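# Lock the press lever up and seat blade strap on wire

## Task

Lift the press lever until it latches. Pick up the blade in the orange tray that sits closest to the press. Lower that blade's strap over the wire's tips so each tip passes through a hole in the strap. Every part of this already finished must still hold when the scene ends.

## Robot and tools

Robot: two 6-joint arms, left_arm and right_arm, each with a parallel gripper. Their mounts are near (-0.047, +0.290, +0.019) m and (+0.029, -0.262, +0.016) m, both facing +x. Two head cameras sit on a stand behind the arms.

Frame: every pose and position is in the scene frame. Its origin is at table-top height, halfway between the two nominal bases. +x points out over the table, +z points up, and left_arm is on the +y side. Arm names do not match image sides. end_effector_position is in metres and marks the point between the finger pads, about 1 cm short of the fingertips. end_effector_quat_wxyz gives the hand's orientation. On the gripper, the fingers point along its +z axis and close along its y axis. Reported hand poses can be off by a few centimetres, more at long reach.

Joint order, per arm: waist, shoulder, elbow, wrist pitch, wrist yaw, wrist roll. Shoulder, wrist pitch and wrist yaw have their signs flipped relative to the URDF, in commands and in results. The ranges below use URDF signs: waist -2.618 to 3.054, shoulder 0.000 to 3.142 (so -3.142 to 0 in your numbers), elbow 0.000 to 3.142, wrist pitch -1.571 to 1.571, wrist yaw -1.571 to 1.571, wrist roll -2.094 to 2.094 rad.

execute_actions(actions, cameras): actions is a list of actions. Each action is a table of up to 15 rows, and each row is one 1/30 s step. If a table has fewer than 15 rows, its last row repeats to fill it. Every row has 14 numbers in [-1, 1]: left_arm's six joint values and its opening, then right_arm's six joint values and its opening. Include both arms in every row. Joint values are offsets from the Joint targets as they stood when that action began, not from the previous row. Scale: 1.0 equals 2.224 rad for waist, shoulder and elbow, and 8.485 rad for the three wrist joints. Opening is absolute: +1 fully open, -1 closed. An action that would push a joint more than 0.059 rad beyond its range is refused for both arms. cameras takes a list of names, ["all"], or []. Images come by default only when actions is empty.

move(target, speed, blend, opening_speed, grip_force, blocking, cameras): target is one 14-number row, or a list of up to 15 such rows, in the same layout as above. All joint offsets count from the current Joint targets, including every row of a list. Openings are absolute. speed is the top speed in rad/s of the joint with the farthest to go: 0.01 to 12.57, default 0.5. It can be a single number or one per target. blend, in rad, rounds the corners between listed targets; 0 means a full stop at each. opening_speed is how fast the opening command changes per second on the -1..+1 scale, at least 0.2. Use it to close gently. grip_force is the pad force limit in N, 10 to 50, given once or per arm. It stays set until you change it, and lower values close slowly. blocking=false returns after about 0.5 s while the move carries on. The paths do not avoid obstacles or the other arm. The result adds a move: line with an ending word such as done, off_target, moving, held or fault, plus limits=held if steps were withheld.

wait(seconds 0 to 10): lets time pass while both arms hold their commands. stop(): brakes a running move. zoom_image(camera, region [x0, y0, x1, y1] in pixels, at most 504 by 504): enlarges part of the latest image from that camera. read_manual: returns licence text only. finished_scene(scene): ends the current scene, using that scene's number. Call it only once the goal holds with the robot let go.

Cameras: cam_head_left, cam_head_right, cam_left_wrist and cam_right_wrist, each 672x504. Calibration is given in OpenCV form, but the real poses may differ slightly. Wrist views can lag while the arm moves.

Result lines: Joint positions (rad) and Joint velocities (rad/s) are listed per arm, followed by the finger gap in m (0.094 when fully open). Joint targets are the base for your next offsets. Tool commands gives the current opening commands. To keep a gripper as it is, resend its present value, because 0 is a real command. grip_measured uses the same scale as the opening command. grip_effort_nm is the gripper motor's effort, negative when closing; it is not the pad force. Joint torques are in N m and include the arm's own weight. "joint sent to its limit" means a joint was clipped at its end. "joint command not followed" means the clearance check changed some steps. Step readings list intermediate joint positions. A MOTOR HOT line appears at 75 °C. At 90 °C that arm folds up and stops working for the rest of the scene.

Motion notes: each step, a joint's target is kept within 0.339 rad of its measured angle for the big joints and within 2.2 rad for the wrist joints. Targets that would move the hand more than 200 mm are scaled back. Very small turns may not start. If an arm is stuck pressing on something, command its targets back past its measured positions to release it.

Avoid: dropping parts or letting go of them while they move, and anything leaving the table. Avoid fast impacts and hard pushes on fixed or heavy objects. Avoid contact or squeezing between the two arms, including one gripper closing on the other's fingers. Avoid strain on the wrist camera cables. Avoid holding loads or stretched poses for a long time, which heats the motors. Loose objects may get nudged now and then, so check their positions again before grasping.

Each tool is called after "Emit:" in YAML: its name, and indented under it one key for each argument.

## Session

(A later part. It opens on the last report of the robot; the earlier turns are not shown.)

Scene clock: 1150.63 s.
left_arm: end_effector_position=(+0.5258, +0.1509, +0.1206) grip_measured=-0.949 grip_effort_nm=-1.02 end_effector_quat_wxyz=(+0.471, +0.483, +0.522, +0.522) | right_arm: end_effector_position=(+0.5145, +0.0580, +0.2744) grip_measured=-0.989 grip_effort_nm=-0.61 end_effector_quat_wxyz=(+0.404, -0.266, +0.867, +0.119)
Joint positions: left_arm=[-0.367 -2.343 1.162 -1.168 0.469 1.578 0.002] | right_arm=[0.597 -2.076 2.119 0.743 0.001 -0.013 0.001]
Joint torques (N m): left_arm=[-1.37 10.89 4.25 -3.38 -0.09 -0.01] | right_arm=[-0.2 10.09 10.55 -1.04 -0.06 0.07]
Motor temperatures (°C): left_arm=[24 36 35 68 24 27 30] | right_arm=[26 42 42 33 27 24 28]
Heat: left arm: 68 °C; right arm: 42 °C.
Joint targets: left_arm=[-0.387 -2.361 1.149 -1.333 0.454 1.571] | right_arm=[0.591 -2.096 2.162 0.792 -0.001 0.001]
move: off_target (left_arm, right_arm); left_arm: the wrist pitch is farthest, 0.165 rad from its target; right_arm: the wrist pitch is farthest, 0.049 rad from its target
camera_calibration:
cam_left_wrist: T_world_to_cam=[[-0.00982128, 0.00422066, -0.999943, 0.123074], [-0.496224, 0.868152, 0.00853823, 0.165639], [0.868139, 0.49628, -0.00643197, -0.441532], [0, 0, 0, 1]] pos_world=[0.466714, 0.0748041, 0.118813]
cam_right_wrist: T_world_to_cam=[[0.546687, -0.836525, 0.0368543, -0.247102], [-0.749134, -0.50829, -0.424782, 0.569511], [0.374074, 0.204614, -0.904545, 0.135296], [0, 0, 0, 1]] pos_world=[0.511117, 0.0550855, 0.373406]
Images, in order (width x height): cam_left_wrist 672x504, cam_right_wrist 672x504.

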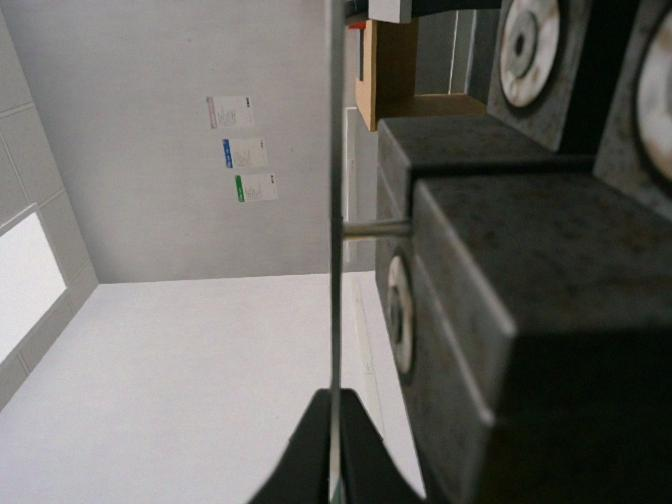

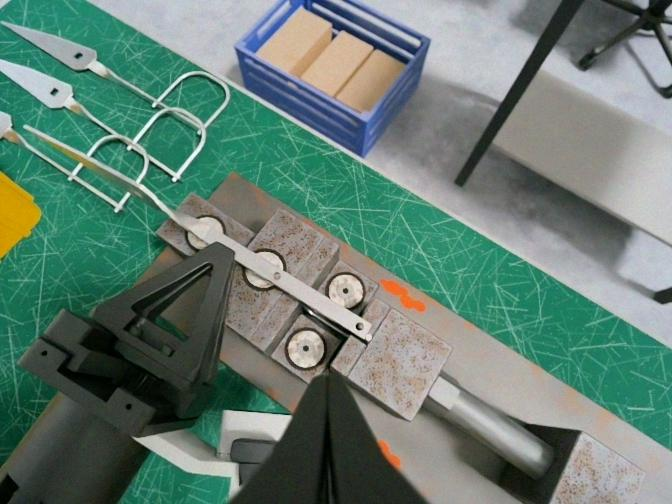

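Emit:
move:
  target:
    - [0.01,0.0387,0,0,0,0,-1,0,0,0,0,0,0,-1]
    - [0.0031,0.0387,0,0,-0.0028,0,-1,0,0,0,0,0,0,-1]
  speed: 0.2
  cameras: ["cam_right_wrist","cam_left_wrist"]

Emit:
zoom_image:
  camera: "cam_right_wrist"
  region: [260, 255, 400, 360]

Scene clock: 1167.87 s.
left_arm: end_effector_position=(+0.5262, +0.1473, +0.1258) grip_measured=-0.949 grip_effort_nm=-1.02 end_effector_quat_wxyz=(+0.479, +0.485, +0.516, +0.519) | right_arm: end_effector_position=(+0.5145, +0.0580, +0.2744) grip_measured=-0.989 grip_effort_nm=-0.61 end_effector_quat_wxyz=(+0.404, -0.266, +0.867, +0.119)
Joint positions: left_arm=[-0.367 -2.333 1.162 -1.168 0.449 1.578 0.002] | right_arm=[0.597 -2.076 2.119 0.743 0.001 -0.013 0.001]
Joint torques (N m): left_arm=[-0.84 16.91 4.29 -3.39 -0.14 -0.02] | right_arm=[-0.08 10.06 10.51 -1.09 -0.04 0.08]
Motor temperatures (°C): left_arm=[24 37 35 72 24 27 30] | right_arm=[26 42 43 33 27 24 28]
Heat: left arm: 72 °C; right arm: 43 °C.
Joint targets: left_arm=[-0.380 -2.275 1.149 -1.333 0.430 1.571] | right_arm=[0.591 -2.096 2.162 0.792 -0.001 0.001]
move: off_target (left_arm, right_arm); left_arm: the wrist pitch is farthest, 0.165 rad from its target; right_arm: the wrist pitch is farthest, 0.049 rad from its target
camera_calibration:
cam_left_wrist: T_world_to_cam=[[-0.00121789, 0.000818814, -0.999999, 0.124309], [-0.47888, 0.87788, 0.00130204, 0.159359], [0.87788, 0.478881, -0.000677045, -0.443345], [0, 0, 0, 1]] pos_world=[0.465668, 0.0723099, 0.123801]
cam_right_wrist: T_world_to_cam=[[0.546687, -0.836525, 0.0368543, -0.247102], [-0.749134, -0.50829, -0.424782, 0.569511], [0.374074, 0.204614, -0.904545, 0.135296], [0, 0, 0, 1]] pos_world=[0.511117, 0.0550855, 0.373406]
Images, in order (width x height): cam_left_wrist 672x504, cam_right_wrist 672x504.

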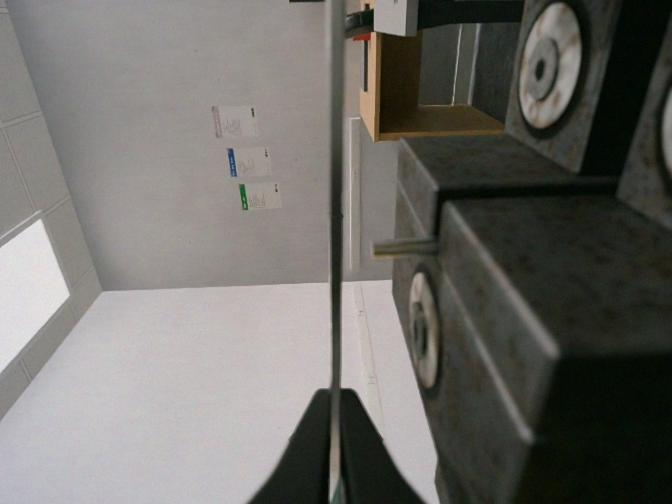

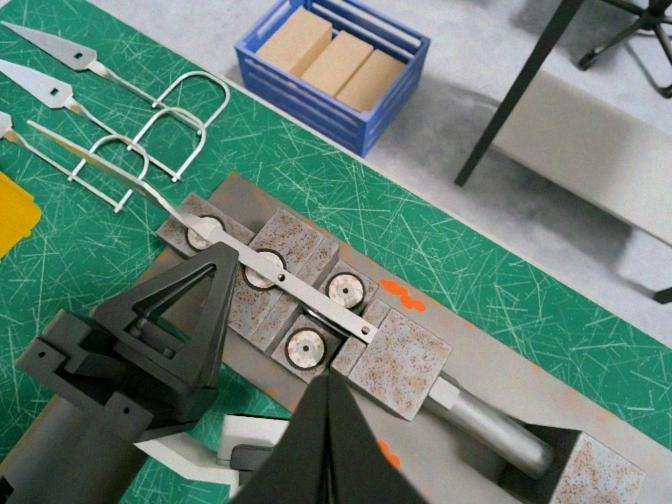

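Scaled by 3.600 from the camera's 672x504 image, which has a finer 960x720 frame.

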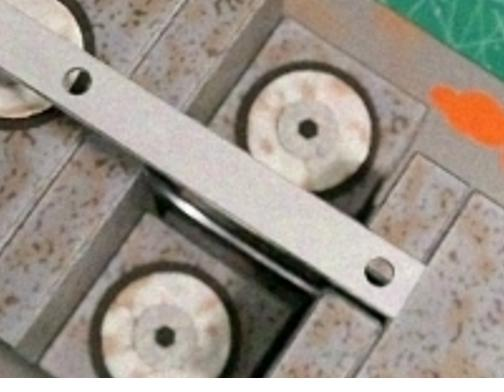

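Emit:
move:
  target: [-0.0054,0,0,0,0,0,-1,0,0,0,0,0,0,-1]
  speed: 0.3
  cameras: ["cam_right_wrist","cam_left_wrist"]

Emit:
zoom_image:
  camera: "cam_right_wrist"
  region: [260, 255, 400, 360]

Scene clock: 1179.47 s.
left_arm: end_effector_position=(+0.5240, +0.1382, +0.1258) grip_measured=-0.949 grip_effort_nm=-1.02 end_effector_quat_wxyz=(+0.484, +0.490, +0.512, +0.514) | right_arm: end_effector_position=(+0.5145, +0.0580, +0.2744) grip_measured=-0.989 grip_effort_nm=-0.61 end_effector_quat_wxyz=(+0.404, -0.266, +0.867, +0.119)
Joint positions: left_arm=[-0.382 -2.333 1.162 -1.168 0.447 1.578 0.002] | right_arm=[0.597 -2.076 2.119 0.743 0.001 -0.013 0.001]
Joint torques (N m): left_arm=[-0.59 16.91 4.3 -3.39 -0.11 -0.02] | right_arm=[-0.13 9.94 10.36 -1.04 -0.07 0.04]
Motor temperatures (°C): left_arm=[24 42 35 74 24 27 30] | right_arm=[26 42 43 33 27 24 28]
Heat: left arm: 74 °C; right arm: 43 °C.
Joint targets: left_arm=[-0.392 -2.275 1.149 -1.333 0.430 1.571] | right_arm=[0.591 -2.096 2.162 0.792 -0.001 0.001]
move: off_target (left_arm, right_arm); left_arm: the wrist pitch is farthest, 0.165 rad from its target; right_arm: the wrist pitch is farthest, 0.049 rad from its target
camera_calibration:
cam_left_wrist: T_world_to_cam=[[-0.00120374, 0.000839266, -0.999999, 0.124303], [-0.464007, 0.885831, 0.00130199, 0.157325], [0.885831, 0.464008, -0.000676881, -0.439191], [0, 0, 0, 1]] pos_world=[0.462199, 0.0643203, 0.123801]
cam_right_wrist: T_world_to_cam=[[0.546687, -0.836525, 0.0368543, -0.247102], [-0.749134, -0.50829, -0.424782, 0.569511], [0.374074, 0.204614, -0.904545, 0.135296], [0, 0, 0, 1]] pos_world=[0.511117, 0.0550855, 0.373406]
Images, in order (width x height): cam_left_wrist 672x504, cam_right_wrist 672x504.

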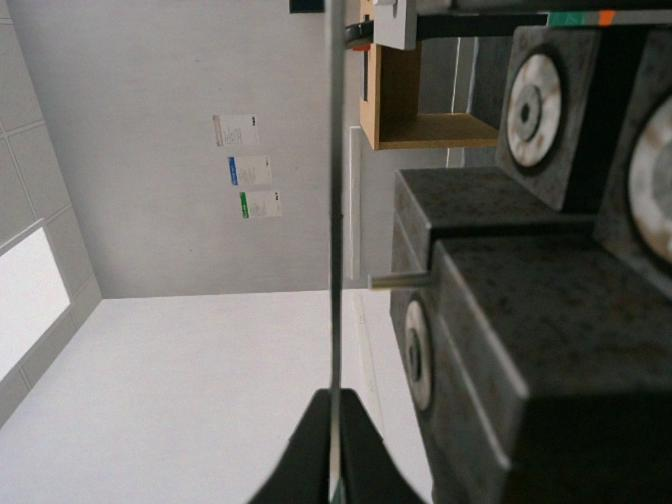

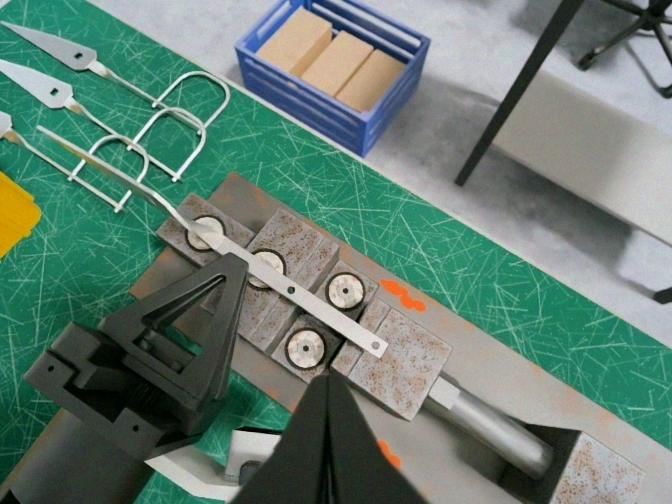

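Scaled by 3.600 from the camera's 672x504 image, which has a finer 960x720 frame.

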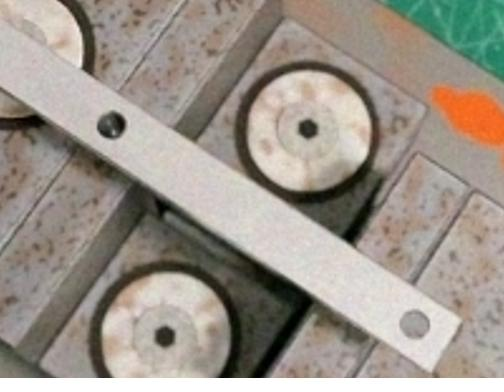

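Emit:
move:
  target: [0.0144,0,0,0,0,0,-1,0,0,0,0,0,0,-1]
  speed: 0.3
  cameras: ["cam_right_wrist"]

Emit:
zoom_image:
  camera: "cam_right_wrist"
  region: [260, 255, 400, 360]

Scene clock: 1194.20 s.
left_arm: end_effector_position=(+0.5265, +0.1476, +0.1258) grip_measured=-0.949 grip_effort_nm=-1.02 end_effector_quat_wxyz=(+0.480, +0.486, +0.515, +0.518) | right_arm: end_effector_position=(+0.5145, +0.0580, +0.2744) grip_measured=-0.989 grip_effort_nm=-0.61 end_effector_quat_wxyz=(+0.404, -0.266, +0.867, +0.119)
Joint positions: left_arm=[-0.365 -2.333 1.162 -1.168 0.446 1.578 0.002] | right_arm=[0.597 -2.076 2.119 0.743 0.001 -0.013 0.001]
Joint torques (N m): left_arm=[0.57 16.87 4.33 -3.38 -0.1 -0.02] | right_arm=[-0.13 9.95 10.59 -1.07 -0.06 0.05]
Motor temperatures (°C): left_arm=[24 46 35 76 24 27 30] | right_arm=[26 42 43 33 27 24 28]
Heat: left arm: 76 °C; right arm: 43 °C. Fold the left arm in close to its base, or ease its load, before you think long.
Joint targets: left_arm=[-0.360 -2.275 1.149 -1.333 0.430 1.571] | right_arm=[0.591 -2.096 2.162 0.792 -0.001 0.001]
MOTOR HOT: the wrist pitch of the left arm reports 76 °C; the controller's stop level is 90 °C. To cool a motor, set the load down, stop pushing, or move to a pose that needs little force.
move: off_target (left_arm, right_arm); left_arm: the wrist pitch is farthest, 0.165 rad from its target; right_arm: the wrist pitch is farthest, 0.049 rad from its target
camera_calibration:
cam_right_wrist: T_world_to_cam=[[0.546687, -0.836525, 0.0368543, -0.247102], [-0.749134, -0.50829, -0.424782, 0.569511], [0.374074, 0.204614, -0.904545, 0.135296], [0, 0, 0, 1]] pos_world=[0.511117, 0.0550855, 0.373406]
Images, in order (width x height): cam_right_wrist 672x504.

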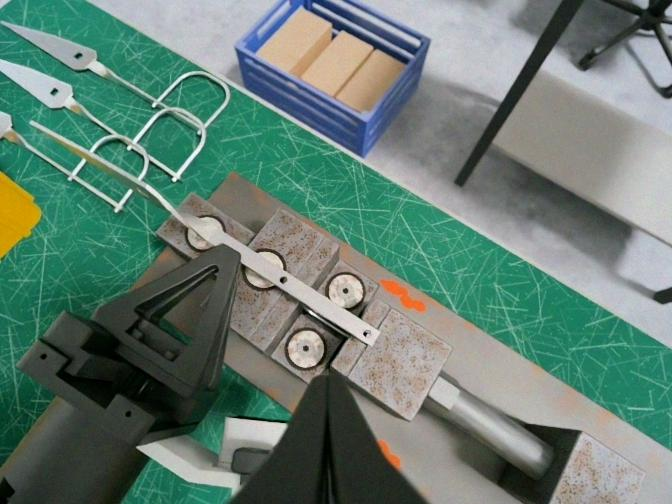

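Scaled by 3.600 from the camera's 672x504 image, which has a finer 960x720 frame.

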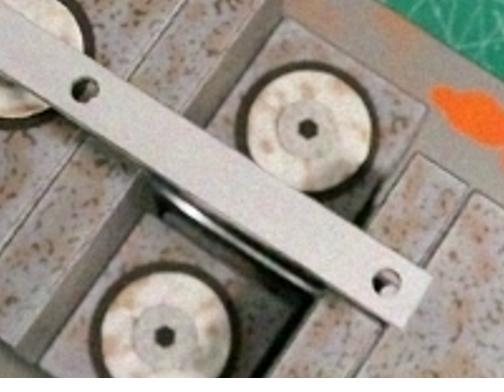

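Emit:
move:
  target:
    - [0,0.0787,0.0189,0.0146,0,0,-1,0,0,0,0,0,0,-1]
    - [0.1515,0.2527,0.272,0.3328,-0.0466,0,-1,0,0,0,0,0,0,-1]
  speed: [0.5,1.2]
  blend: [0.1,0]

Scene clock: 1207.80 s.
left_arm: end_effector_position=(+0.2820, +0.2873, +0.1991) grip_measured=-0.949 grip_effort_nm=-1.02 end_effector_quat_wxyz=(+0.009, +0.716, +0.697, +0.036) | right_arm: end_effector_position=(+0.5145, +0.0580, +0.2744) grip_measured=-0.989 grip_effort_nm=-0.61 end_effector_quat_wxyz=(+0.404, -0.266, +0.867, +0.119)
Joint positions: left_arm=[-0.022 -1.749 1.713 1.472 0.039 1.566 0.002] | right_arm=[0.597 -2.076 2.119 0.743 0.001 -0.013 0.001]
Joint torques (N m): left_arm=[0.44 10.67 9.94 0.07 -0.05 0] | right_arm=[-0.17 10 10.55 -1.07 -0.09 0.06]
Motor temperatures (°C): left_arm=[24 48 36 74 24 27 30] | right_arm=[26 42 43 33 27 24 28]
Heat: left arm: 74 °C; right arm: 43 °C. Fold the left arm in close to its base, or ease its load, before you think long.
Joint targets: left_arm=[-0.023 -1.713 1.754 1.491 0.035 1.571] | right_arm=[0.591 -2.096 2.162 0.792 -0.001 0.001]
MOTOR HOT: still on. The wrist pitch of the left arm reports 74 °C.
move: off_target (left_arm, right_arm); blend cut to 0.0875 rad at target 1; left_arm: the elbow is farthest, 0.041 rad from its target; right_arm: the wrist pitch is farthest, 0.049 rad from its target

Emit:
wait:
  seconds: 10

Emit:
wait:
  seconds: 10

Emit:
wait:
  seconds: 10

Scene clock: 1262.70 s.
left_arm: end_effector_position=(+0.2820, +0.2873, +0.1991) grip_measured=-0.949 grip_effort_nm=-1.02 end_effector_quat_wxyz=(+0.009, +0.716, +0.697, +0.036) | right_arm: end_effector_position=(+0.5145, +0.0580, +0.2744) grip_measured=-0.989 grip_effort_nm=-0.61 end_effector_quat_wxyz=(+0.404, -0.266, +0.867, +0.119)
Joint positions: left_arm=[-0.022 -1.749 1.713 1.472 0.039 1.566 0.002] | right_arm=[0.597 -2.076 2.119 0.743 0.001 -0.013 0.001]
Joint torques (N m): left_arm=[0.4 10.62 9.95 0.07 -0.07 -0.01] | right_arm=[-0.16 9.91 10.45 -1.06 -0.05 0.05]
Motor temperatures (°C): left_arm=[24 39 38 55 24 27 30] | right_arm=[26 42 43 33 27 24 28]
Heat: left arm: 55 °C; right arm: 43 °C.
Joint targets: left_arm=[-0.023 -1.713 1.754 1.491 0.035 1.571] | right_arm=[0.591 -2.096 2.162 0.792 -0.001 0.001]
Tool commands: left_gripper/opening=-1.0 right_gripper/opening=-1.0
MOTOR HOT: cleared for the motors of the left arm.
wait: 10.00 s; at rest from the start

Scene clock: 1272.70 s.
left_arm: end_effector_position=(+0.2820, +0.2873, +0.1991) grip_measured=-0.949 grip_effort_nm=-1.02 end_effector_quat_wxyz=(+0.009, +0.716, +0.697, +0.036) | right_arm: end_effector_position=(+0.5145, +0.0580, +0.2744) grip_measured=-0.989 grip_effort_nm=-0.61 end_effector_quat_wxyz=(+0.404, -0.266, +0.867, +0.119)
Joint positions: left_arm=[-0.022 -1.749 1.713 1.472 0.039 1.566 0.002] | right_arm=[0.597 -2.076 2.119 0.743 0.001 -0.013 0.001]
Joint torques (N m): left_arm=[0.43 10.63 9.94 0.07 -0.05 -0.01] | right_arm=[-0.16 10.04 10.45 -1.07 -0.05 0.09]
Heat: left arm: 53 °C; right arm: 43 °C.
Joint targets: left_arm=[-0.023 -1.713 1.754 1.491 0.035 1.571] | right_arm=[0.591 -2.096 2.162 0.792 -0.001 0.001]
Tool commands: left_gripper/opening=-1.0 right_gripper/opening=-1.0
wait: 10.00 s; at rest by 0.17 s

Scene clock: 1282.70 s.
left_arm: end_effector_position=(+0.2820, +0.2873, +0.1991) grip_measured=-0.949 grip_effort_nm=-1.02 end_effector_quat_wxyz=(+0.009, +0.716, +0.697, +0.036) | right_arm: end_effector_position=(+0.5145, +0.0580, +0.2744) grip_measured=-0.989 grip_effort_nm=-0.61 end_effector_quat_wxyz=(+0.404, -0.266, +0.867, +0.119)
Joint positions: left_arm=[-0.022 -1.749 1.713 1.472 0.039 1.566 0.002] | right_arm=[0.597 -2.076 2.119 0.743 0.001 -0.013 0.001]
Joint torques (N m): left_arm=[0.42 10.65 9.95 0.07 -0.05 -0.01] | right_arm=[-0.12 9.88 10.55 -1.08 -0.06 0.09]
Heat: left arm: 52 °C; right arm: 43 °C.
Joint targets: left_arm=[-0.023 -1.713 1.754 1.491 0.035 1.571] | right_arm=[0.591 -2.096 2.162 0.792 -0.001 0.001]
Tool commands: left_gripper/opening=-1.0 right_gripper/opening=-1.0
wait: 10.00 s; at rest by 0.17 s

Emit:
move:
  target:
    - [-0.1605,-0.174,-0.2491,-0.323,0.0442,0,-1,0,0,0,0,0,0,-1]
    - [-0.1695,-0.2639,-0.272,-0.3328,0.0483,0,-1,0,0,0,0,0,0,-1]
    - [-0.1538,-0.2639,-0.272,-0.3328,0.0483,0,-1,0,0,0,0,0,0,-1]
    - [-0.1538,-0.2954,-0.272,-0.3328,0.0483,0,-1,0,0,0,0,0,0,-1]
  speed: [1.2,0.4,0.3,0.2]
  blend: [0.05,0,0,0]
  cameras: ["cam_right_wrist","cam_left_wrist"]

Emit:
zoom_image:
  camera: "cam_right_wrist"
  region: [265, 265, 309, 298]

Emit:
zoom_image:
  camera: "cam_right_wrist"
  region: [347, 317, 391, 350]

Emit:
zoom_image:
  camera: "cam_left_wrist"
  region: [300, 160, 440, 300]

Scene clock: 1295.50 s.
left_arm: end_effector_position=(+0.5250, +0.1478, +0.1207) grip_measured=-0.949 grip_effort_nm=-1.02 end_effector_quat_wxyz=(+0.477, +0.488, +0.518, +0.517) | right_arm: end_effector_position=(+0.5163, +0.0553, +0.2744) grip_measured=-0.989 grip_effort_nm=-0.61 end_effector_quat_wxyz=(+0.405, -0.263, +0.868, +0.117)
Joint positions: left_arm=[-0.367 -2.339 1.156 -1.171 0.449 1.575 0.002] | right_arm=[0.593 -2.076 2.119 0.743 -0.002 -0.013 0.001]
Joint torques (N m): left_arm=[0.47 9.96 4.67 -3.36 0.04 -0.01] | right_arm=[-0.12 10.14 10.47 -1.07 -0.02 0.06]
Heat: left arm: 54 °C; right arm: 43 °C.
Joint targets: left_arm=[-0.365 -2.370 1.149 -1.333 0.444 1.571] | right_arm=[0.591 -2.096 2.162 0.792 -0.001 0.001]
move: off_target (left_arm, right_arm); left_arm: the wrist pitch is farthest, 0.162 rad from its target; right_arm: the wrist pitch is farthest, 0.049 rad from its target
camera_calibration:
cam_left_wrist: T_world_to_cam=[[-0.00959522, 0.00119776, -0.999953, 0.123571], [-0.478824, 0.877893, 0.00564618, 0.157797], [0.877859, 0.478856, -0.00785006, -0.441652], [0, 0, 0, 1]] pos_world=[0.464451, 0.0728107, 0.119207]
cam_right_wrist: T_world_to_cam=[[0.540809, -0.840249, 0.0388183, -0.247642], [-0.75223, -0.503777, -0.424687, 0.570821], [0.376399, 0.200474, -0.904507, 0.134189], [0, 0, 0, 1]] pos_world=[0.512807, 0.0525838, 0.373409]
Images, in order (width x height): cam_left_wrist 672x504, cam_right_wrist 672x504.

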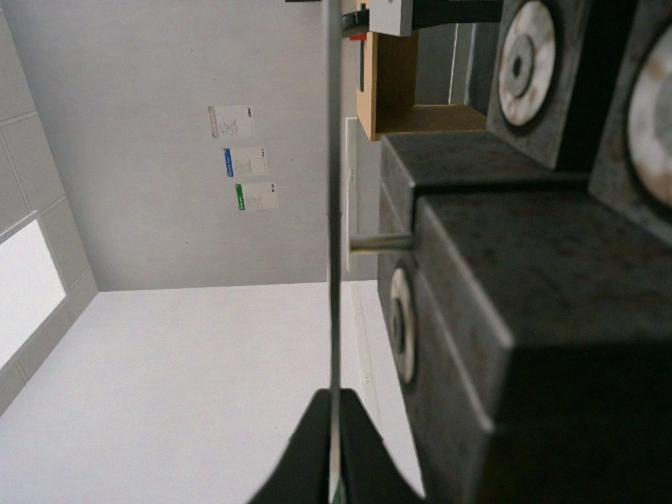

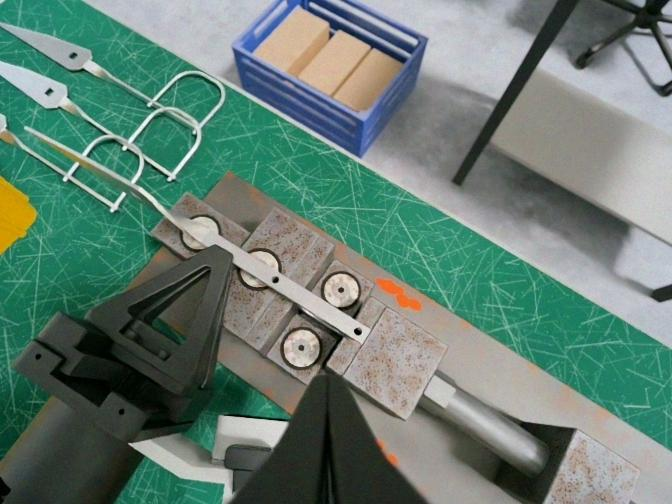

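Scaled by 11.455 from the camera's 672x504 image, which has a finer 960x720 frame.

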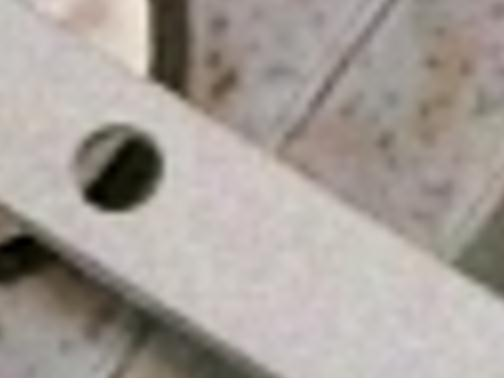

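Scaled by 11.455 from the camera's 672x504 image, which has a finer 960x720 frame.

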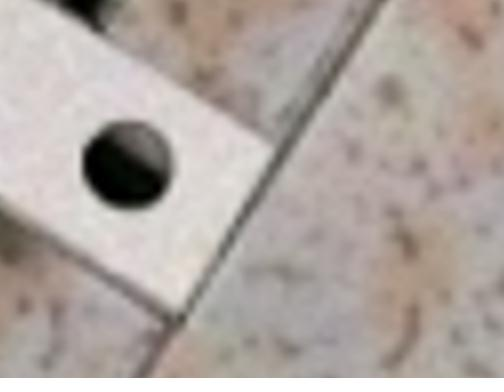

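Scaled by 3.600 from the camera's 672x504 image, which has a finer 960x720 frame.

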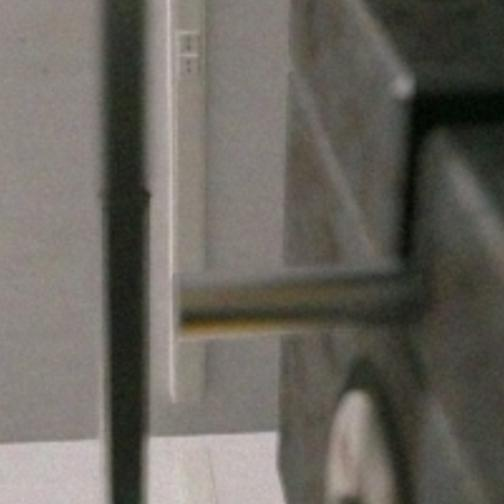

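Emit:
zoom_image:
  camera: "cam_right_wrist"
  region: [260, 255, 400, 360]

Scaled by 3.600 from the camera's 672x504 image, which has a finer 960x720 frame.

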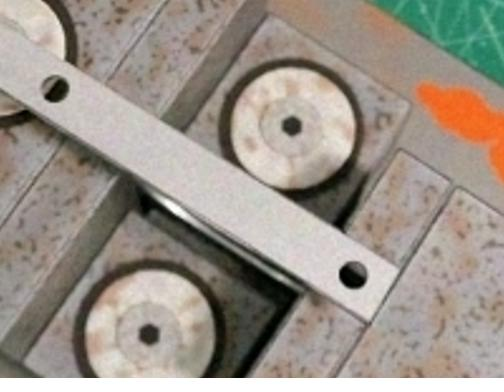

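Emit:
move:
  target:
    - [-0.0202,0.0315,0.045,0,0,0,-1,0,0,0,0,0,0,-1]
    - [-0.0036,0.0315,0.0058,0.0008,0,0,-1,0,0,0,0,0,0,-1]
    - [-0.0036,-0.0027,0.0058,0.0008,0,0,-1,0,0,0,0,0,0,-1]
  speed: [0.4,0.3,0.2]
  cameras: ["cam_right_wrist","cam_left_wrist"]

Emit:
zoom_image:
  camera: "cam_right_wrist"
  region: [260, 255, 400, 360]

Emit:
zoom_image:
  camera: "cam_left_wrist"
  region: [300, 160, 440, 300]

Scene clock: 1336.67 s.
left_arm: end_effector_position=(+0.5279, +0.1462, +0.1272) grip_measured=-0.949 grip_effort_nm=-1.02 end_effector_quat_wxyz=(+0.481, +0.482, +0.515, +0.520) | right_arm: end_effector_position=(+0.5163, +0.0553, +0.2744) grip_measured=-0.989 grip_effort_nm=-0.61 end_effector_quat_wxyz=(+0.405, -0.263, +0.868, +0.117)
Joint positions: left_arm=[-0.368 -2.339 1.173 -1.171 0.452 1.578 0.002] | right_arm=[0.593 -2.076 2.119 0.743 -0.002 -0.013 0.001]
Joint torques (N m): left_arm=[-0.02 9.58 4.42 -3.28 0.01 -0.01] | right_arm=[-0.09 9.99 10.51 -1.09 -0.02 0.09]
Motor temperatures (°C): left_arm=[24 42 35 76 24 27 30] | right_arm=[26 42 43 33 27 24 28]
Heat: left arm: 76 °C; right arm: 43 °C. Fold the left arm in close to its base, or ease its load, before you think long.
Joint targets: left_arm=[-0.373 -2.376 1.162 -1.326 0.444 1.571] | right_arm=[0.591 -2.096 2.162 0.792 -0.001 0.001]
MOTOR HOT: the wrist pitch of the left arm reports 76 °C; the controller's stop level is 90 °C. To cool a motor, set the load down, stop pushing, or move to a pose that needs little force.
move: off_target (left_arm, right_arm); left_arm: the wrist pitch is farthest, 0.155 rad from its target; right_arm: the wrist pitch is farthest, 0.049 rad from its target
camera_calibration:
cam_left_wrist: T_world_to_cam=[[0.00589482, -0.00204935, -0.999981, 0.122379], [-0.480246, 0.877122, -0.00462858, 0.162718], [0.877114, 0.480264, 0.00418628, -0.444705], [0, 0, 0, 1]] pos_world=[0.46748, 0.0711028, 0.124991]
cam_right_wrist: T_world_to_cam=[[0.540809, -0.840249, 0.0388183, -0.247642], [-0.75223, -0.503777, -0.424687, 0.570821], [0.376399, 0.200474, -0.904507, 0.134189], [0, 0, 0, 1]] pos_world=[0.512807, 0.0525838, 0.373409]
Images, in order (width x height): cam_left_wrist 672x504, cam_right_wrist 672x504.

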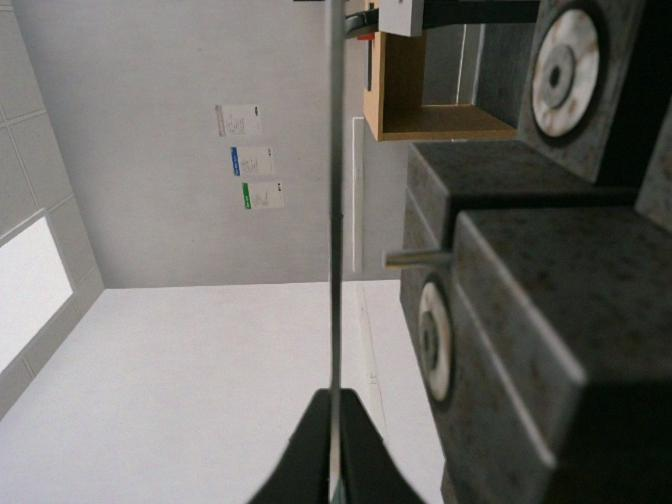

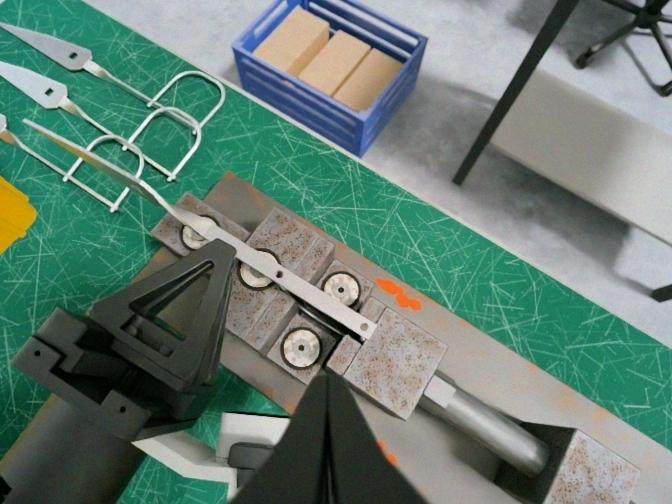

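Scaled by 3.600 from the camera's 672x504 image, which has a finer 960x720 frame.

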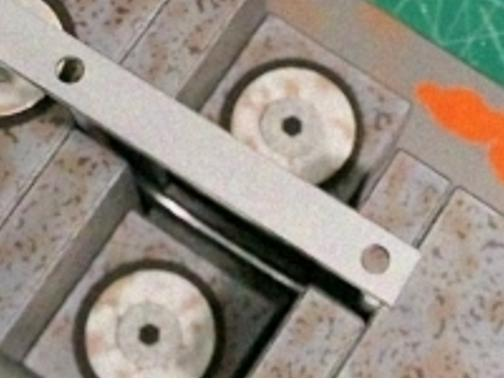

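Scaled by 3.600 from the camera's 672x504 image, which has a finer 960x720 frame.

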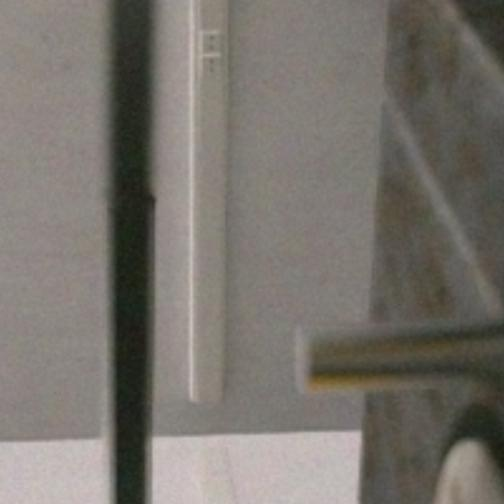

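Emit:
move:
  target:
    - [0.0148,0,0,0,0,0,-1,0,0,0,0,0,0,-1]
    - [-0.0058,0,0,0,0,0,-1,0,0,0,0,0,0,-1]
    - [-0.0058,-0.0067,0,0,0,0,-1,0,0,0,0,0,0,-1]
  speed: [0.3,0.3,0.2]
  cameras: ["cam_right_wrist","cam_left_wrist"]

Emit:
zoom_image:
  camera: "cam_right_wrist"
  region: [260, 255, 400, 360]

Emit:
zoom_image:
  camera: "cam_left_wrist"
  region: [300, 160, 440, 300]

Scene clock: 1366.17 s.
left_arm: end_effector_position=(+0.5240, +0.1324, +0.1185) grip_measured=-0.949 grip_effort_nm=-1.02 end_effector_quat_wxyz=(+0.485, +0.490, +0.514, +0.509) | right_arm: end_effector_position=(+0.5163, +0.0553, +0.2744) grip_measured=-0.989 grip_effort_nm=-0.61 end_effector_quat_wxyz=(+0.405, -0.263, +0.868, +0.117)
Joint positions: left_arm=[-0.393 -2.355 1.173 -1.171 0.454 1.566 0.002] | right_arm=[0.593 -2.076 2.119 0.743 -0.002 -0.013 0.001]
Joint torques (N m): left_arm=[0.17 9.62 4.38 -3.27 0 -0.01] | right_arm=[-0.18 10.04 10.58 -1.07 -0.04 0.08]
Motor temperatures (°C): left_arm=[24 41 35 80 24 27 30] | right_arm=[26 42 43 33 27 24 28]
Heat: left arm: 80 °C; right arm: 43 °C. Fold the left arm in close to its base, or ease its load, before you think long.
Joint targets: left_arm=[-0.386 -2.391 1.162 -1.326 0.444 1.571] | right_arm=[0.591 -2.096 2.162 0.792 -0.001 0.001]
MOTOR HOT: still on. The wrist pitch of the left arm reports 80 °C.
move: off_target (left_arm, right_arm); left_arm: the wrist pitch is farthest, 0.155 rad from its target; right_arm: the wrist pitch is farthest, 0.049 rad from its target
camera_calibration:
cam_left_wrist: T_world_to_cam=[[-0.00769924, -0.00842075, -0.999935, 0.121531], [-0.46001, 0.887905, -0.00393535, 0.16068], [0.88788, 0.45995, -0.0107098, -0.435806], [0, 0, 0, 1]] pos_world=[0.461793, 0.0588034, 0.117488]
cam_right_wrist: T_world_to_cam=[[0.540809, -0.840249, 0.0388183, -0.247642], [-0.75223, -0.503777, -0.424687, 0.570821], [0.376399, 0.200474, -0.904507, 0.134189], [0, 0, 0, 1]] pos_world=[0.512807, 0.0525838, 0.373409]
Images, in order (width x height): cam_left_wrist 672x504, cam_right_wrist 672x504.

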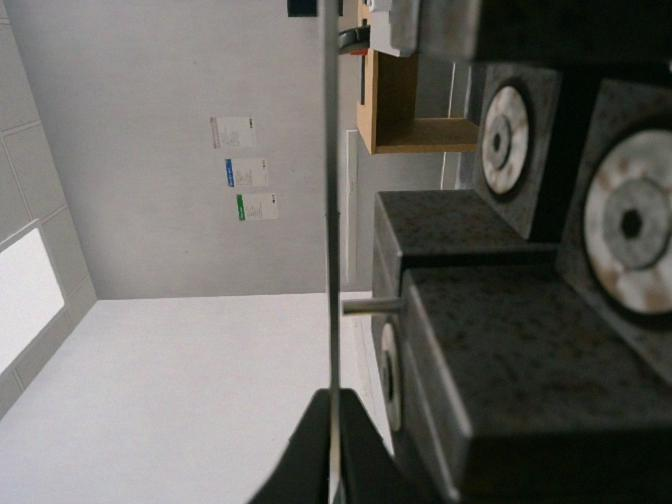

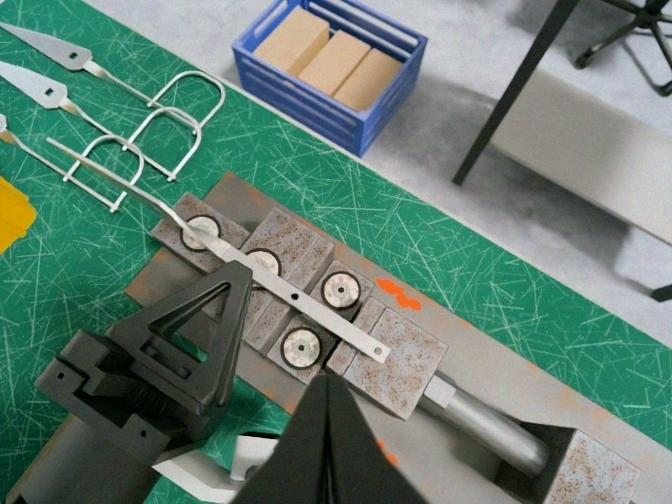

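Scaled by 3.600 from the camera's 672x504 image, which has a finer 960x720 frame.

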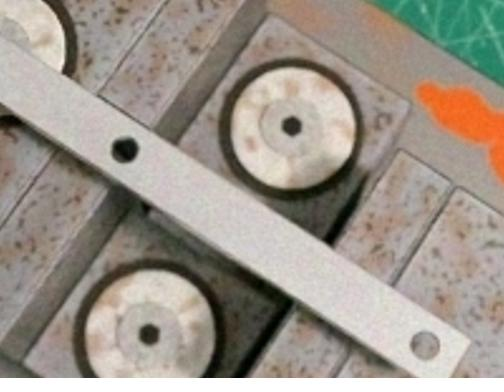

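Scaled by 3.600 from the camera's 672x504 image, which has a finer 960x720 frame.

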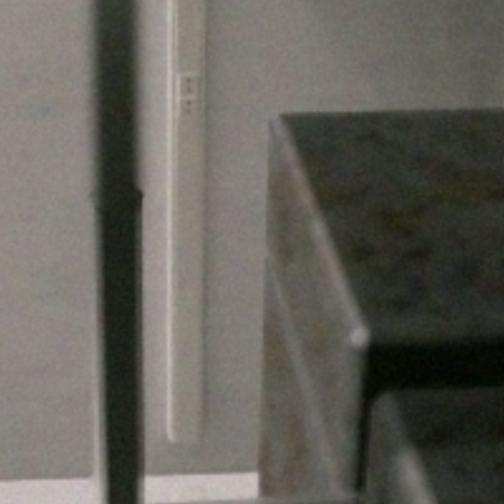

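Emit:
move:
  target:
    - [0,0.1304,0.0189,0.0146,0,0,-1,0,0,0,0,0,0,-1]
    - [0.1632,0.3049,0.2662,0.332,-0.0482,0,-1,0,0,0,0,0,0,-1]
  speed: [0.5,1.2]
  blend: [0.08,0]

Emit:
move:
  target: [0.0135,0,0,0,0,0,-1,0,0,0,0,0,0,-1]
  speed: 0.03

Emit:
move:
  target: [-0.0135,0,0,0,0,0,-1,0,0,0,0,0,0,-1]
  speed: 0.03

Emit:
move:
  target: [-0.0045,0,0,0,0,0,-1,0,0,0,0,0,0,-1]
  speed: 0.03

Emit:
move:
  target: [-0.0045,0,0,0,0,0,-1,0,0,0,0,0,0,-1]
  speed: 0.03

Emit:
move:
  target: [-0.0045,0,0,0,0,0,-1,0,0,0,0,0,0,-1]
  speed: 0.03

Emit:
move:
  target: [0.0045,0,0,0,0,0,-1,0,0,0,0,0,0,-1]
  speed: 0.03

Emit:
move:
  target: [0.0045,0,0,0,0,0,-1,0,0,0,0,0,0,-1]
  speed: 0.03

Emit:
move:
  target: [0.0045,0,0,0,0,0,-1,0,0,0,0,0,0,-1]
  speed: 0.03

Scene clock: 1383.20 s.
left_arm: end_effector_position=(+0.2820, +0.2873, +0.1991) grip_measured=-0.950 grip_effort_nm=-1.02 end_effector_quat_wxyz=(+0.009, +0.716, +0.697, +0.036) | right_arm: end_effector_position=(+0.5163, +0.0553, +0.2744) grip_measured=-0.989 grip_effort_nm=-0.61 end_effector_quat_wxyz=(+0.405, -0.263, +0.868, +0.117)
Joint positions: left_arm=[-0.022 -1.749 1.713 1.472 0.039 1.566 0.002] | right_arm=[0.593 -2.076 2.119 0.743 -0.002 -0.013 0.001]
Joint torques (N m): left_arm=[0.38 10.62 9.95 0.08 -0.06 -0.01] | right_arm=[-0.14 10.02 10.48 -1.05 -0.04 0.06]
Motor temperatures (°C): left_arm=[24 40 36 78 24 27 30] | right_arm=[26 42 43 33 27 24 28]
Heat: left arm: 78 °C; right arm: 43 °C. Fold the left arm in close to its base, or ease its load, before you think long.
Joint targets: left_arm=[-0.023 -1.713 1.754 1.491 0.035 1.571] | right_arm=[0.591 -2.096 2.162 0.792 -0.001 0.001]
MOTOR HOT: still on. The wrist pitch of the left arm reports 78 °C.
move: off_target (left_arm, right_arm); left_arm: the elbow is farthest, 0.041 rad from its target; right_arm: the wrist pitch is farthest, 0.049 rad from its target

Scene clock: 1384.47 s.
left_arm: end_effector_position=(+0.2820, +0.2935, +0.1991) grip_measured=-0.950 grip_effort_nm=-1.02 end_effector_quat_wxyz=(+0.008, +0.711, +0.703, +0.037) | right_arm: end_effector_position=(+0.5163, +0.0553, +0.2744) grip_measured=-0.989 grip_effort_nm=-0.60 end_effector_quat_wxyz=(+0.405, -0.263, +0.868, +0.117)
Joint positions: left_arm=[-0.005 -1.749 1.713 1.472 0.042 1.566 0.002] | right_arm=[0.593 -2.076 2.119 0.743 -0.002 -0.013 0.001]
Joint torques (N m): left_arm=[0.58 10.62 9.94 0.07 -0.06 0] | right_arm=[-0.17 9.88 10.35 -1.08 -0.03 0.08]
Motor temperatures (°C): left_arm=[24 40 36 77 24 27 30] | right_arm=[26 42 43 33 27 24 28]
Heat: left arm: 77 °C; right arm: 43 °C. Fold the left arm in close to its base, or ease its load, before you think long.
Joint targets: left_arm=[0.007 -1.713 1.754 1.491 0.035 1.571] | right_arm=[0.591 -2.096 2.162 0.792 -0.001 0.001]
MOTOR HOT: still on. The wrist pitch of the left arm reports 77 °C.
move: off_target (left_arm, right_arm); left_arm: the elbow is farthest, 0.041 rad from its target; right_arm: the wrist pitch is farthest, 0.049 rad from its target

Scene clock: 1385.77 s.
left_arm: end_effector_position=(+0.2820, +0.2909, +0.1991) grip_measured=-0.950 grip_effort_nm=-1.02 end_effector_quat_wxyz=(+0.009, +0.713, +0.700, +0.036) | right_arm: end_effector_position=(+0.5163, +0.0553, +0.2744) grip_measured=-0.989 grip_effort_nm=-0.61 end_effector_quat_wxyz=(+0.405, -0.263, +0.868, +0.117)
Joint positions: left_arm=[-0.011 -1.749 1.713 1.472 0.039 1.566 0.002] | right_arm=[0.593 -2.076 2.119 0.743 -0.002 -0.013 0.001]
Joint torques (N m): left_arm=[-0.69 10.63 9.94 0.07 -0.05 -0.01] | right_arm=[-0.23 9.95 10.47 -1.07 -0.05 0.07]
Motor temperatures (°C): left_arm=[24 39 36 75 24 27 30] | right_arm=[26 42 43 33 27 24 28]
Heat: left arm: 75 °C; right arm: 43 °C. Fold the left arm in close to its base, or ease its load, before you think long.
Joint targets: left_arm=[-0.023 -1.713 1.754 1.491 0.035 1.571] | right_arm=[0.591 -2.096 2.162 0.792 -0.001 0.001]
MOTOR HOT: still on. The wrist pitch of the left arm reports 75 °C.
move: off_target (left_arm, right_arm); left_arm: the elbow is farthest, 0.041 rad from its target; right_arm: the wrist pitch is farthest, 0.049 rad from its target

Scene clock: 1386.47 s.
left_arm: end_effector_position=(+0.2821, +0.2884, +0.1991) grip_measured=-0.950 grip_effort_nm=-1.02 end_effector_quat_wxyz=(+0.008, +0.716, +0.697, +0.037) | right_arm: end_effector_position=(+0.5163, +0.0553, +0.2744) grip_measured=-0.989 grip_effort_nm=-0.61 end_effector_quat_wxyz=(+0.405, -0.263, +0.868, +0.117)
Joint positions: left_arm=[-0.02 -1.749 1.713 1.472 0.042 1.566 0.002] | right_arm=[0.593 -2.076 2.119 0.743 -0.002 -0.013 0.001]
Joint torques (N m): left_arm=[-0.68 10.65 9.98 0.08 -0.05 0] | right_arm=[0.01 9.98 10.33 -1.07 -0.04 0.07]
Motor temperatures (°C): left_arm=[24 39 36 75 24 27 30] | right_arm=[26 42 43 33 27 24 28]
Heat: left arm: 75 °C; right arm: 43 °C. Fold the left arm in close to its base, or ease its load, before you think long.
Joint targets: left_arm=[-0.033 -1.713 1.754 1.491 0.035 1.571] | right_arm=[0.591 -2.096 2.162 0.792 -0.001 0.001]
MOTOR HOT: still on. The wrist pitch of the left arm reports 75 °C.
move: off_target (left_arm, right_arm); left_arm: the elbow is farthest, 0.041 rad from its target; right_arm: the wrist pitch is farthest, 0.049 rad from its target

Scene clock: 1387.17 s.
left_arm: end_effector_position=(+0.2820, +0.2849, +0.1991) grip_measured=-0.950 grip_effort_nm=-1.02 end_effector_quat_wxyz=(+0.008, +0.720, +0.693, +0.037) | right_arm: end_effector_position=(+0.5163, +0.0553, +0.2744) grip_measured=-0.989 grip_effort_nm=-0.61 end_effector_quat_wxyz=(+0.405, -0.263, +0.868, +0.117)
Joint positions: left_arm=[-0.031 -1.749 1.713 1.472 0.042 1.566 0.002] | right_arm=[0.593 -2.076 2.119 0.743 -0.002 -0.013 0.001]
Joint torques (N m): left_arm=[-0.7 10.61 9.95 0.08 -0.04 -0.02] | right_arm=[-0.24 9.91 10.5 -1.08 -0.04 0.07]
Motor temperatures (°C): left_arm=[24 39 36 74 24 27 30] | right_arm=[26 42 43 33 27 24 28]
Heat: left arm: 74 °C; right arm: 43 °C. Fold the left arm in close to its base, or ease its load, before you think long.
Joint targets: left_arm=[-0.043 -1.713 1.754 1.491 0.035 1.571] | right_arm=[0.591 -2.096 2.162 0.792 -0.001 0.001]
MOTOR HOT: still on. The wrist pitch of the left arm reports 74 °C.
move: off_target (left_arm, right_arm); left_arm: the elbow is farthest, 0.041 rad from its target; right_arm: the wrist pitch is farthest, 0.049 rad from its target

Scene clock: 1387.87 s.
left_arm: end_effector_position=(+0.2819, +0.2818, +0.1991) grip_measured=-0.950 grip_effort_nm=-1.02 end_effector_quat_wxyz=(+0.008, +0.723, +0.690, +0.037) | right_arm: end_effector_position=(+0.5163, +0.0553, +0.2744) grip_measured=-0.989 grip_effort_nm=-0.61 end_effector_quat_wxyz=(+0.405, -0.263, +0.868, +0.117)
Joint positions: left_arm=[-0.04 -1.749 1.713 1.472 0.042 1.566 0.002] | right_arm=[0.593 -2.076 2.119 0.743 -0.002 -0.013 0.001]
Joint torques (N m): left_arm=[-0.69 10.63 9.92 0.07 -0.06 -0.01] | right_arm=[-0.21 10.04 10.55 -1.06 -0.06 0.05]
Motor temperatures (°C): left_arm=[24 39 36 73 24 27 30] | right_arm=[26 42 43 33 27 24 28]
Heat: left arm: 73 °C; right arm: 43 °C. Fold the left arm in close to its base, or ease its load, before you think long.
Joint targets: left_arm=[-0.053 -1.713 1.754 1.491 0.035 1.571] | right_arm=[0.591 -2.096 2.162 0.792 -0.001 0.001]
MOTOR HOT: still on. The wrist pitch of the left arm reports 73 °C.
move: off_target (left_arm, right_arm); left_arm: the elbow is farthest, 0.041 rad from its target; right_arm: the wrist pitch is farthest, 0.049 rad from its target

Scene clock: 1388.57 s.
left_arm: end_effector_position=(+0.2819, +0.2818, +0.1991) grip_measured=-0.950 grip_effort_nm=-1.02 end_effector_quat_wxyz=(+0.008, +0.723, +0.690, +0.037) | right_arm: end_effector_position=(+0.5163, +0.0553, +0.2744) grip_measured=-0.989 grip_effort_nm=-0.60 end_effector_quat_wxyz=(+0.405, -0.263, +0.868, +0.117)
Joint positions: left_arm=[-0.04 -1.749 1.713 1.472 0.042 1.566 0.002] | right_arm=[0.593 -2.076 2.119 0.743 -0.002 -0.013 0.001]
Joint torques (N m): left_arm=[0.28 10.62 9.94 0.06 -0.04 0] | right_arm=[-0.06 9.98 10.47 -1.07 -0.03 0.08]
Motor temperatures (°C): left_arm=[24 39 36 72 24 27 30] | right_arm=[26 42 43 33 27 24 28]
Heat: left arm: 72 °C; right arm: 43 °C. Fold the left arm in close to its base, or ease its load, before you think long.
Joint targets: left_arm=[-0.043 -1.713 1.754 1.491 0.035 1.571] | right_arm=[0.591 -2.096 2.162 0.792 -0.001 0.001]
MOTOR HOT: still on. The wrist pitch of the left arm reports 72 °C.
move: off_target (left_arm, right_arm); left_arm: the elbow is farthest, 0.041 rad from its target; right_arm: the wrist pitch is farthest, 0.049 rad from its target

Scene clock: 1389.27 s.
left_arm: end_effector_position=(+0.2819, +0.2818, +0.1991) grip_measured=-0.950 grip_effort_nm=-1.02 end_effector_quat_wxyz=(+0.008, +0.723, +0.690, +0.037) | right_arm: end_effector_position=(+0.5163, +0.0553, +0.2744) grip_measured=-0.989 grip_effort_nm=-0.61 end_effector_quat_wxyz=(+0.405, -0.263, +0.868, +0.117)
Joint positions: left_arm=[-0.04 -1.749 1.713 1.472 0.042 1.566 0.002] | right_arm=[0.593 -2.076 2.119 0.743 -0.002 -0.013 0.001]
Joint torques (N m): left_arm=[0.5 10.65 9.91 0.07 -0.05 -0.02] | right_arm=[-0.02 9.95 10.44 -1.06 -0.03 0.06]
Motor temperatures (°C): left_arm=[24 39 36 72 24 27 30] | right_arm=[26 42 43 33 27 24 28]
Heat: left arm: 72 °C; right arm: 43 °C. Fold the left arm in close to its base, or ease its load, before you think long.
Joint targets: left_arm=[-0.033 -1.713 1.754 1.491 0.035 1.571] | right_arm=[0.591 -2.096 2.162 0.792 -0.001 0.001]
MOTOR HOT: still on. The wrist pitch of the left arm reports 72 °C.
move: off_target (left_arm, right_arm); left_arm: the elbow is farthest, 0.041 rad from its target; right_arm: the wrist pitch is farthest, 0.049 rad from its target

Scene clock: 1390.00 s.
left_arm: end_effector_position=(+0.2820, +0.2833, +0.1991) grip_measured=-0.950 grip_effort_nm=-1.02 end_effector_quat_wxyz=(+0.008, +0.721, +0.692, +0.037) | right_arm: end_effector_position=(+0.5163, +0.0553, +0.2744) grip_measured=-0.989 grip_effort_nm=-0.61 end_effector_quat_wxyz=(+0.405, -0.263, +0.868, +0.117)
Joint positions: left_arm=[-0.036 -1.749 1.713 1.472 0.042 1.566 0.002] | right_arm=[0.593 -2.076 2.119 0.743 -0.002 -0.013 0.001]
Joint torques (N m): left_arm=[0.57 10.63 9.95 0.07 -0.04 -0.02] | right_arm=[-0.16 10.04 10.47 -1.07 -0.01 0.05]
Motor temperatures (°C): left_arm=[24 39 37 71 24 27 30] | right_arm=[26 42 43 33 27 24 28]
Heat: left arm: 71 °C; right arm: 43 °C.
Joint targets: left_arm=[-0.023 -1.713 1.754 1.491 0.035 1.571] | right_arm=[0.591 -2.096 2.162 0.792 -0.001 0.001]
MOTOR HOT: cleared for the motors of the left arm.
move: off_target (left_arm, right_arm); left_arm: the elbow is farthest, 0.041 rad from its target; right_arm: the wrist pitch is farthest, 0.049 rad from its target


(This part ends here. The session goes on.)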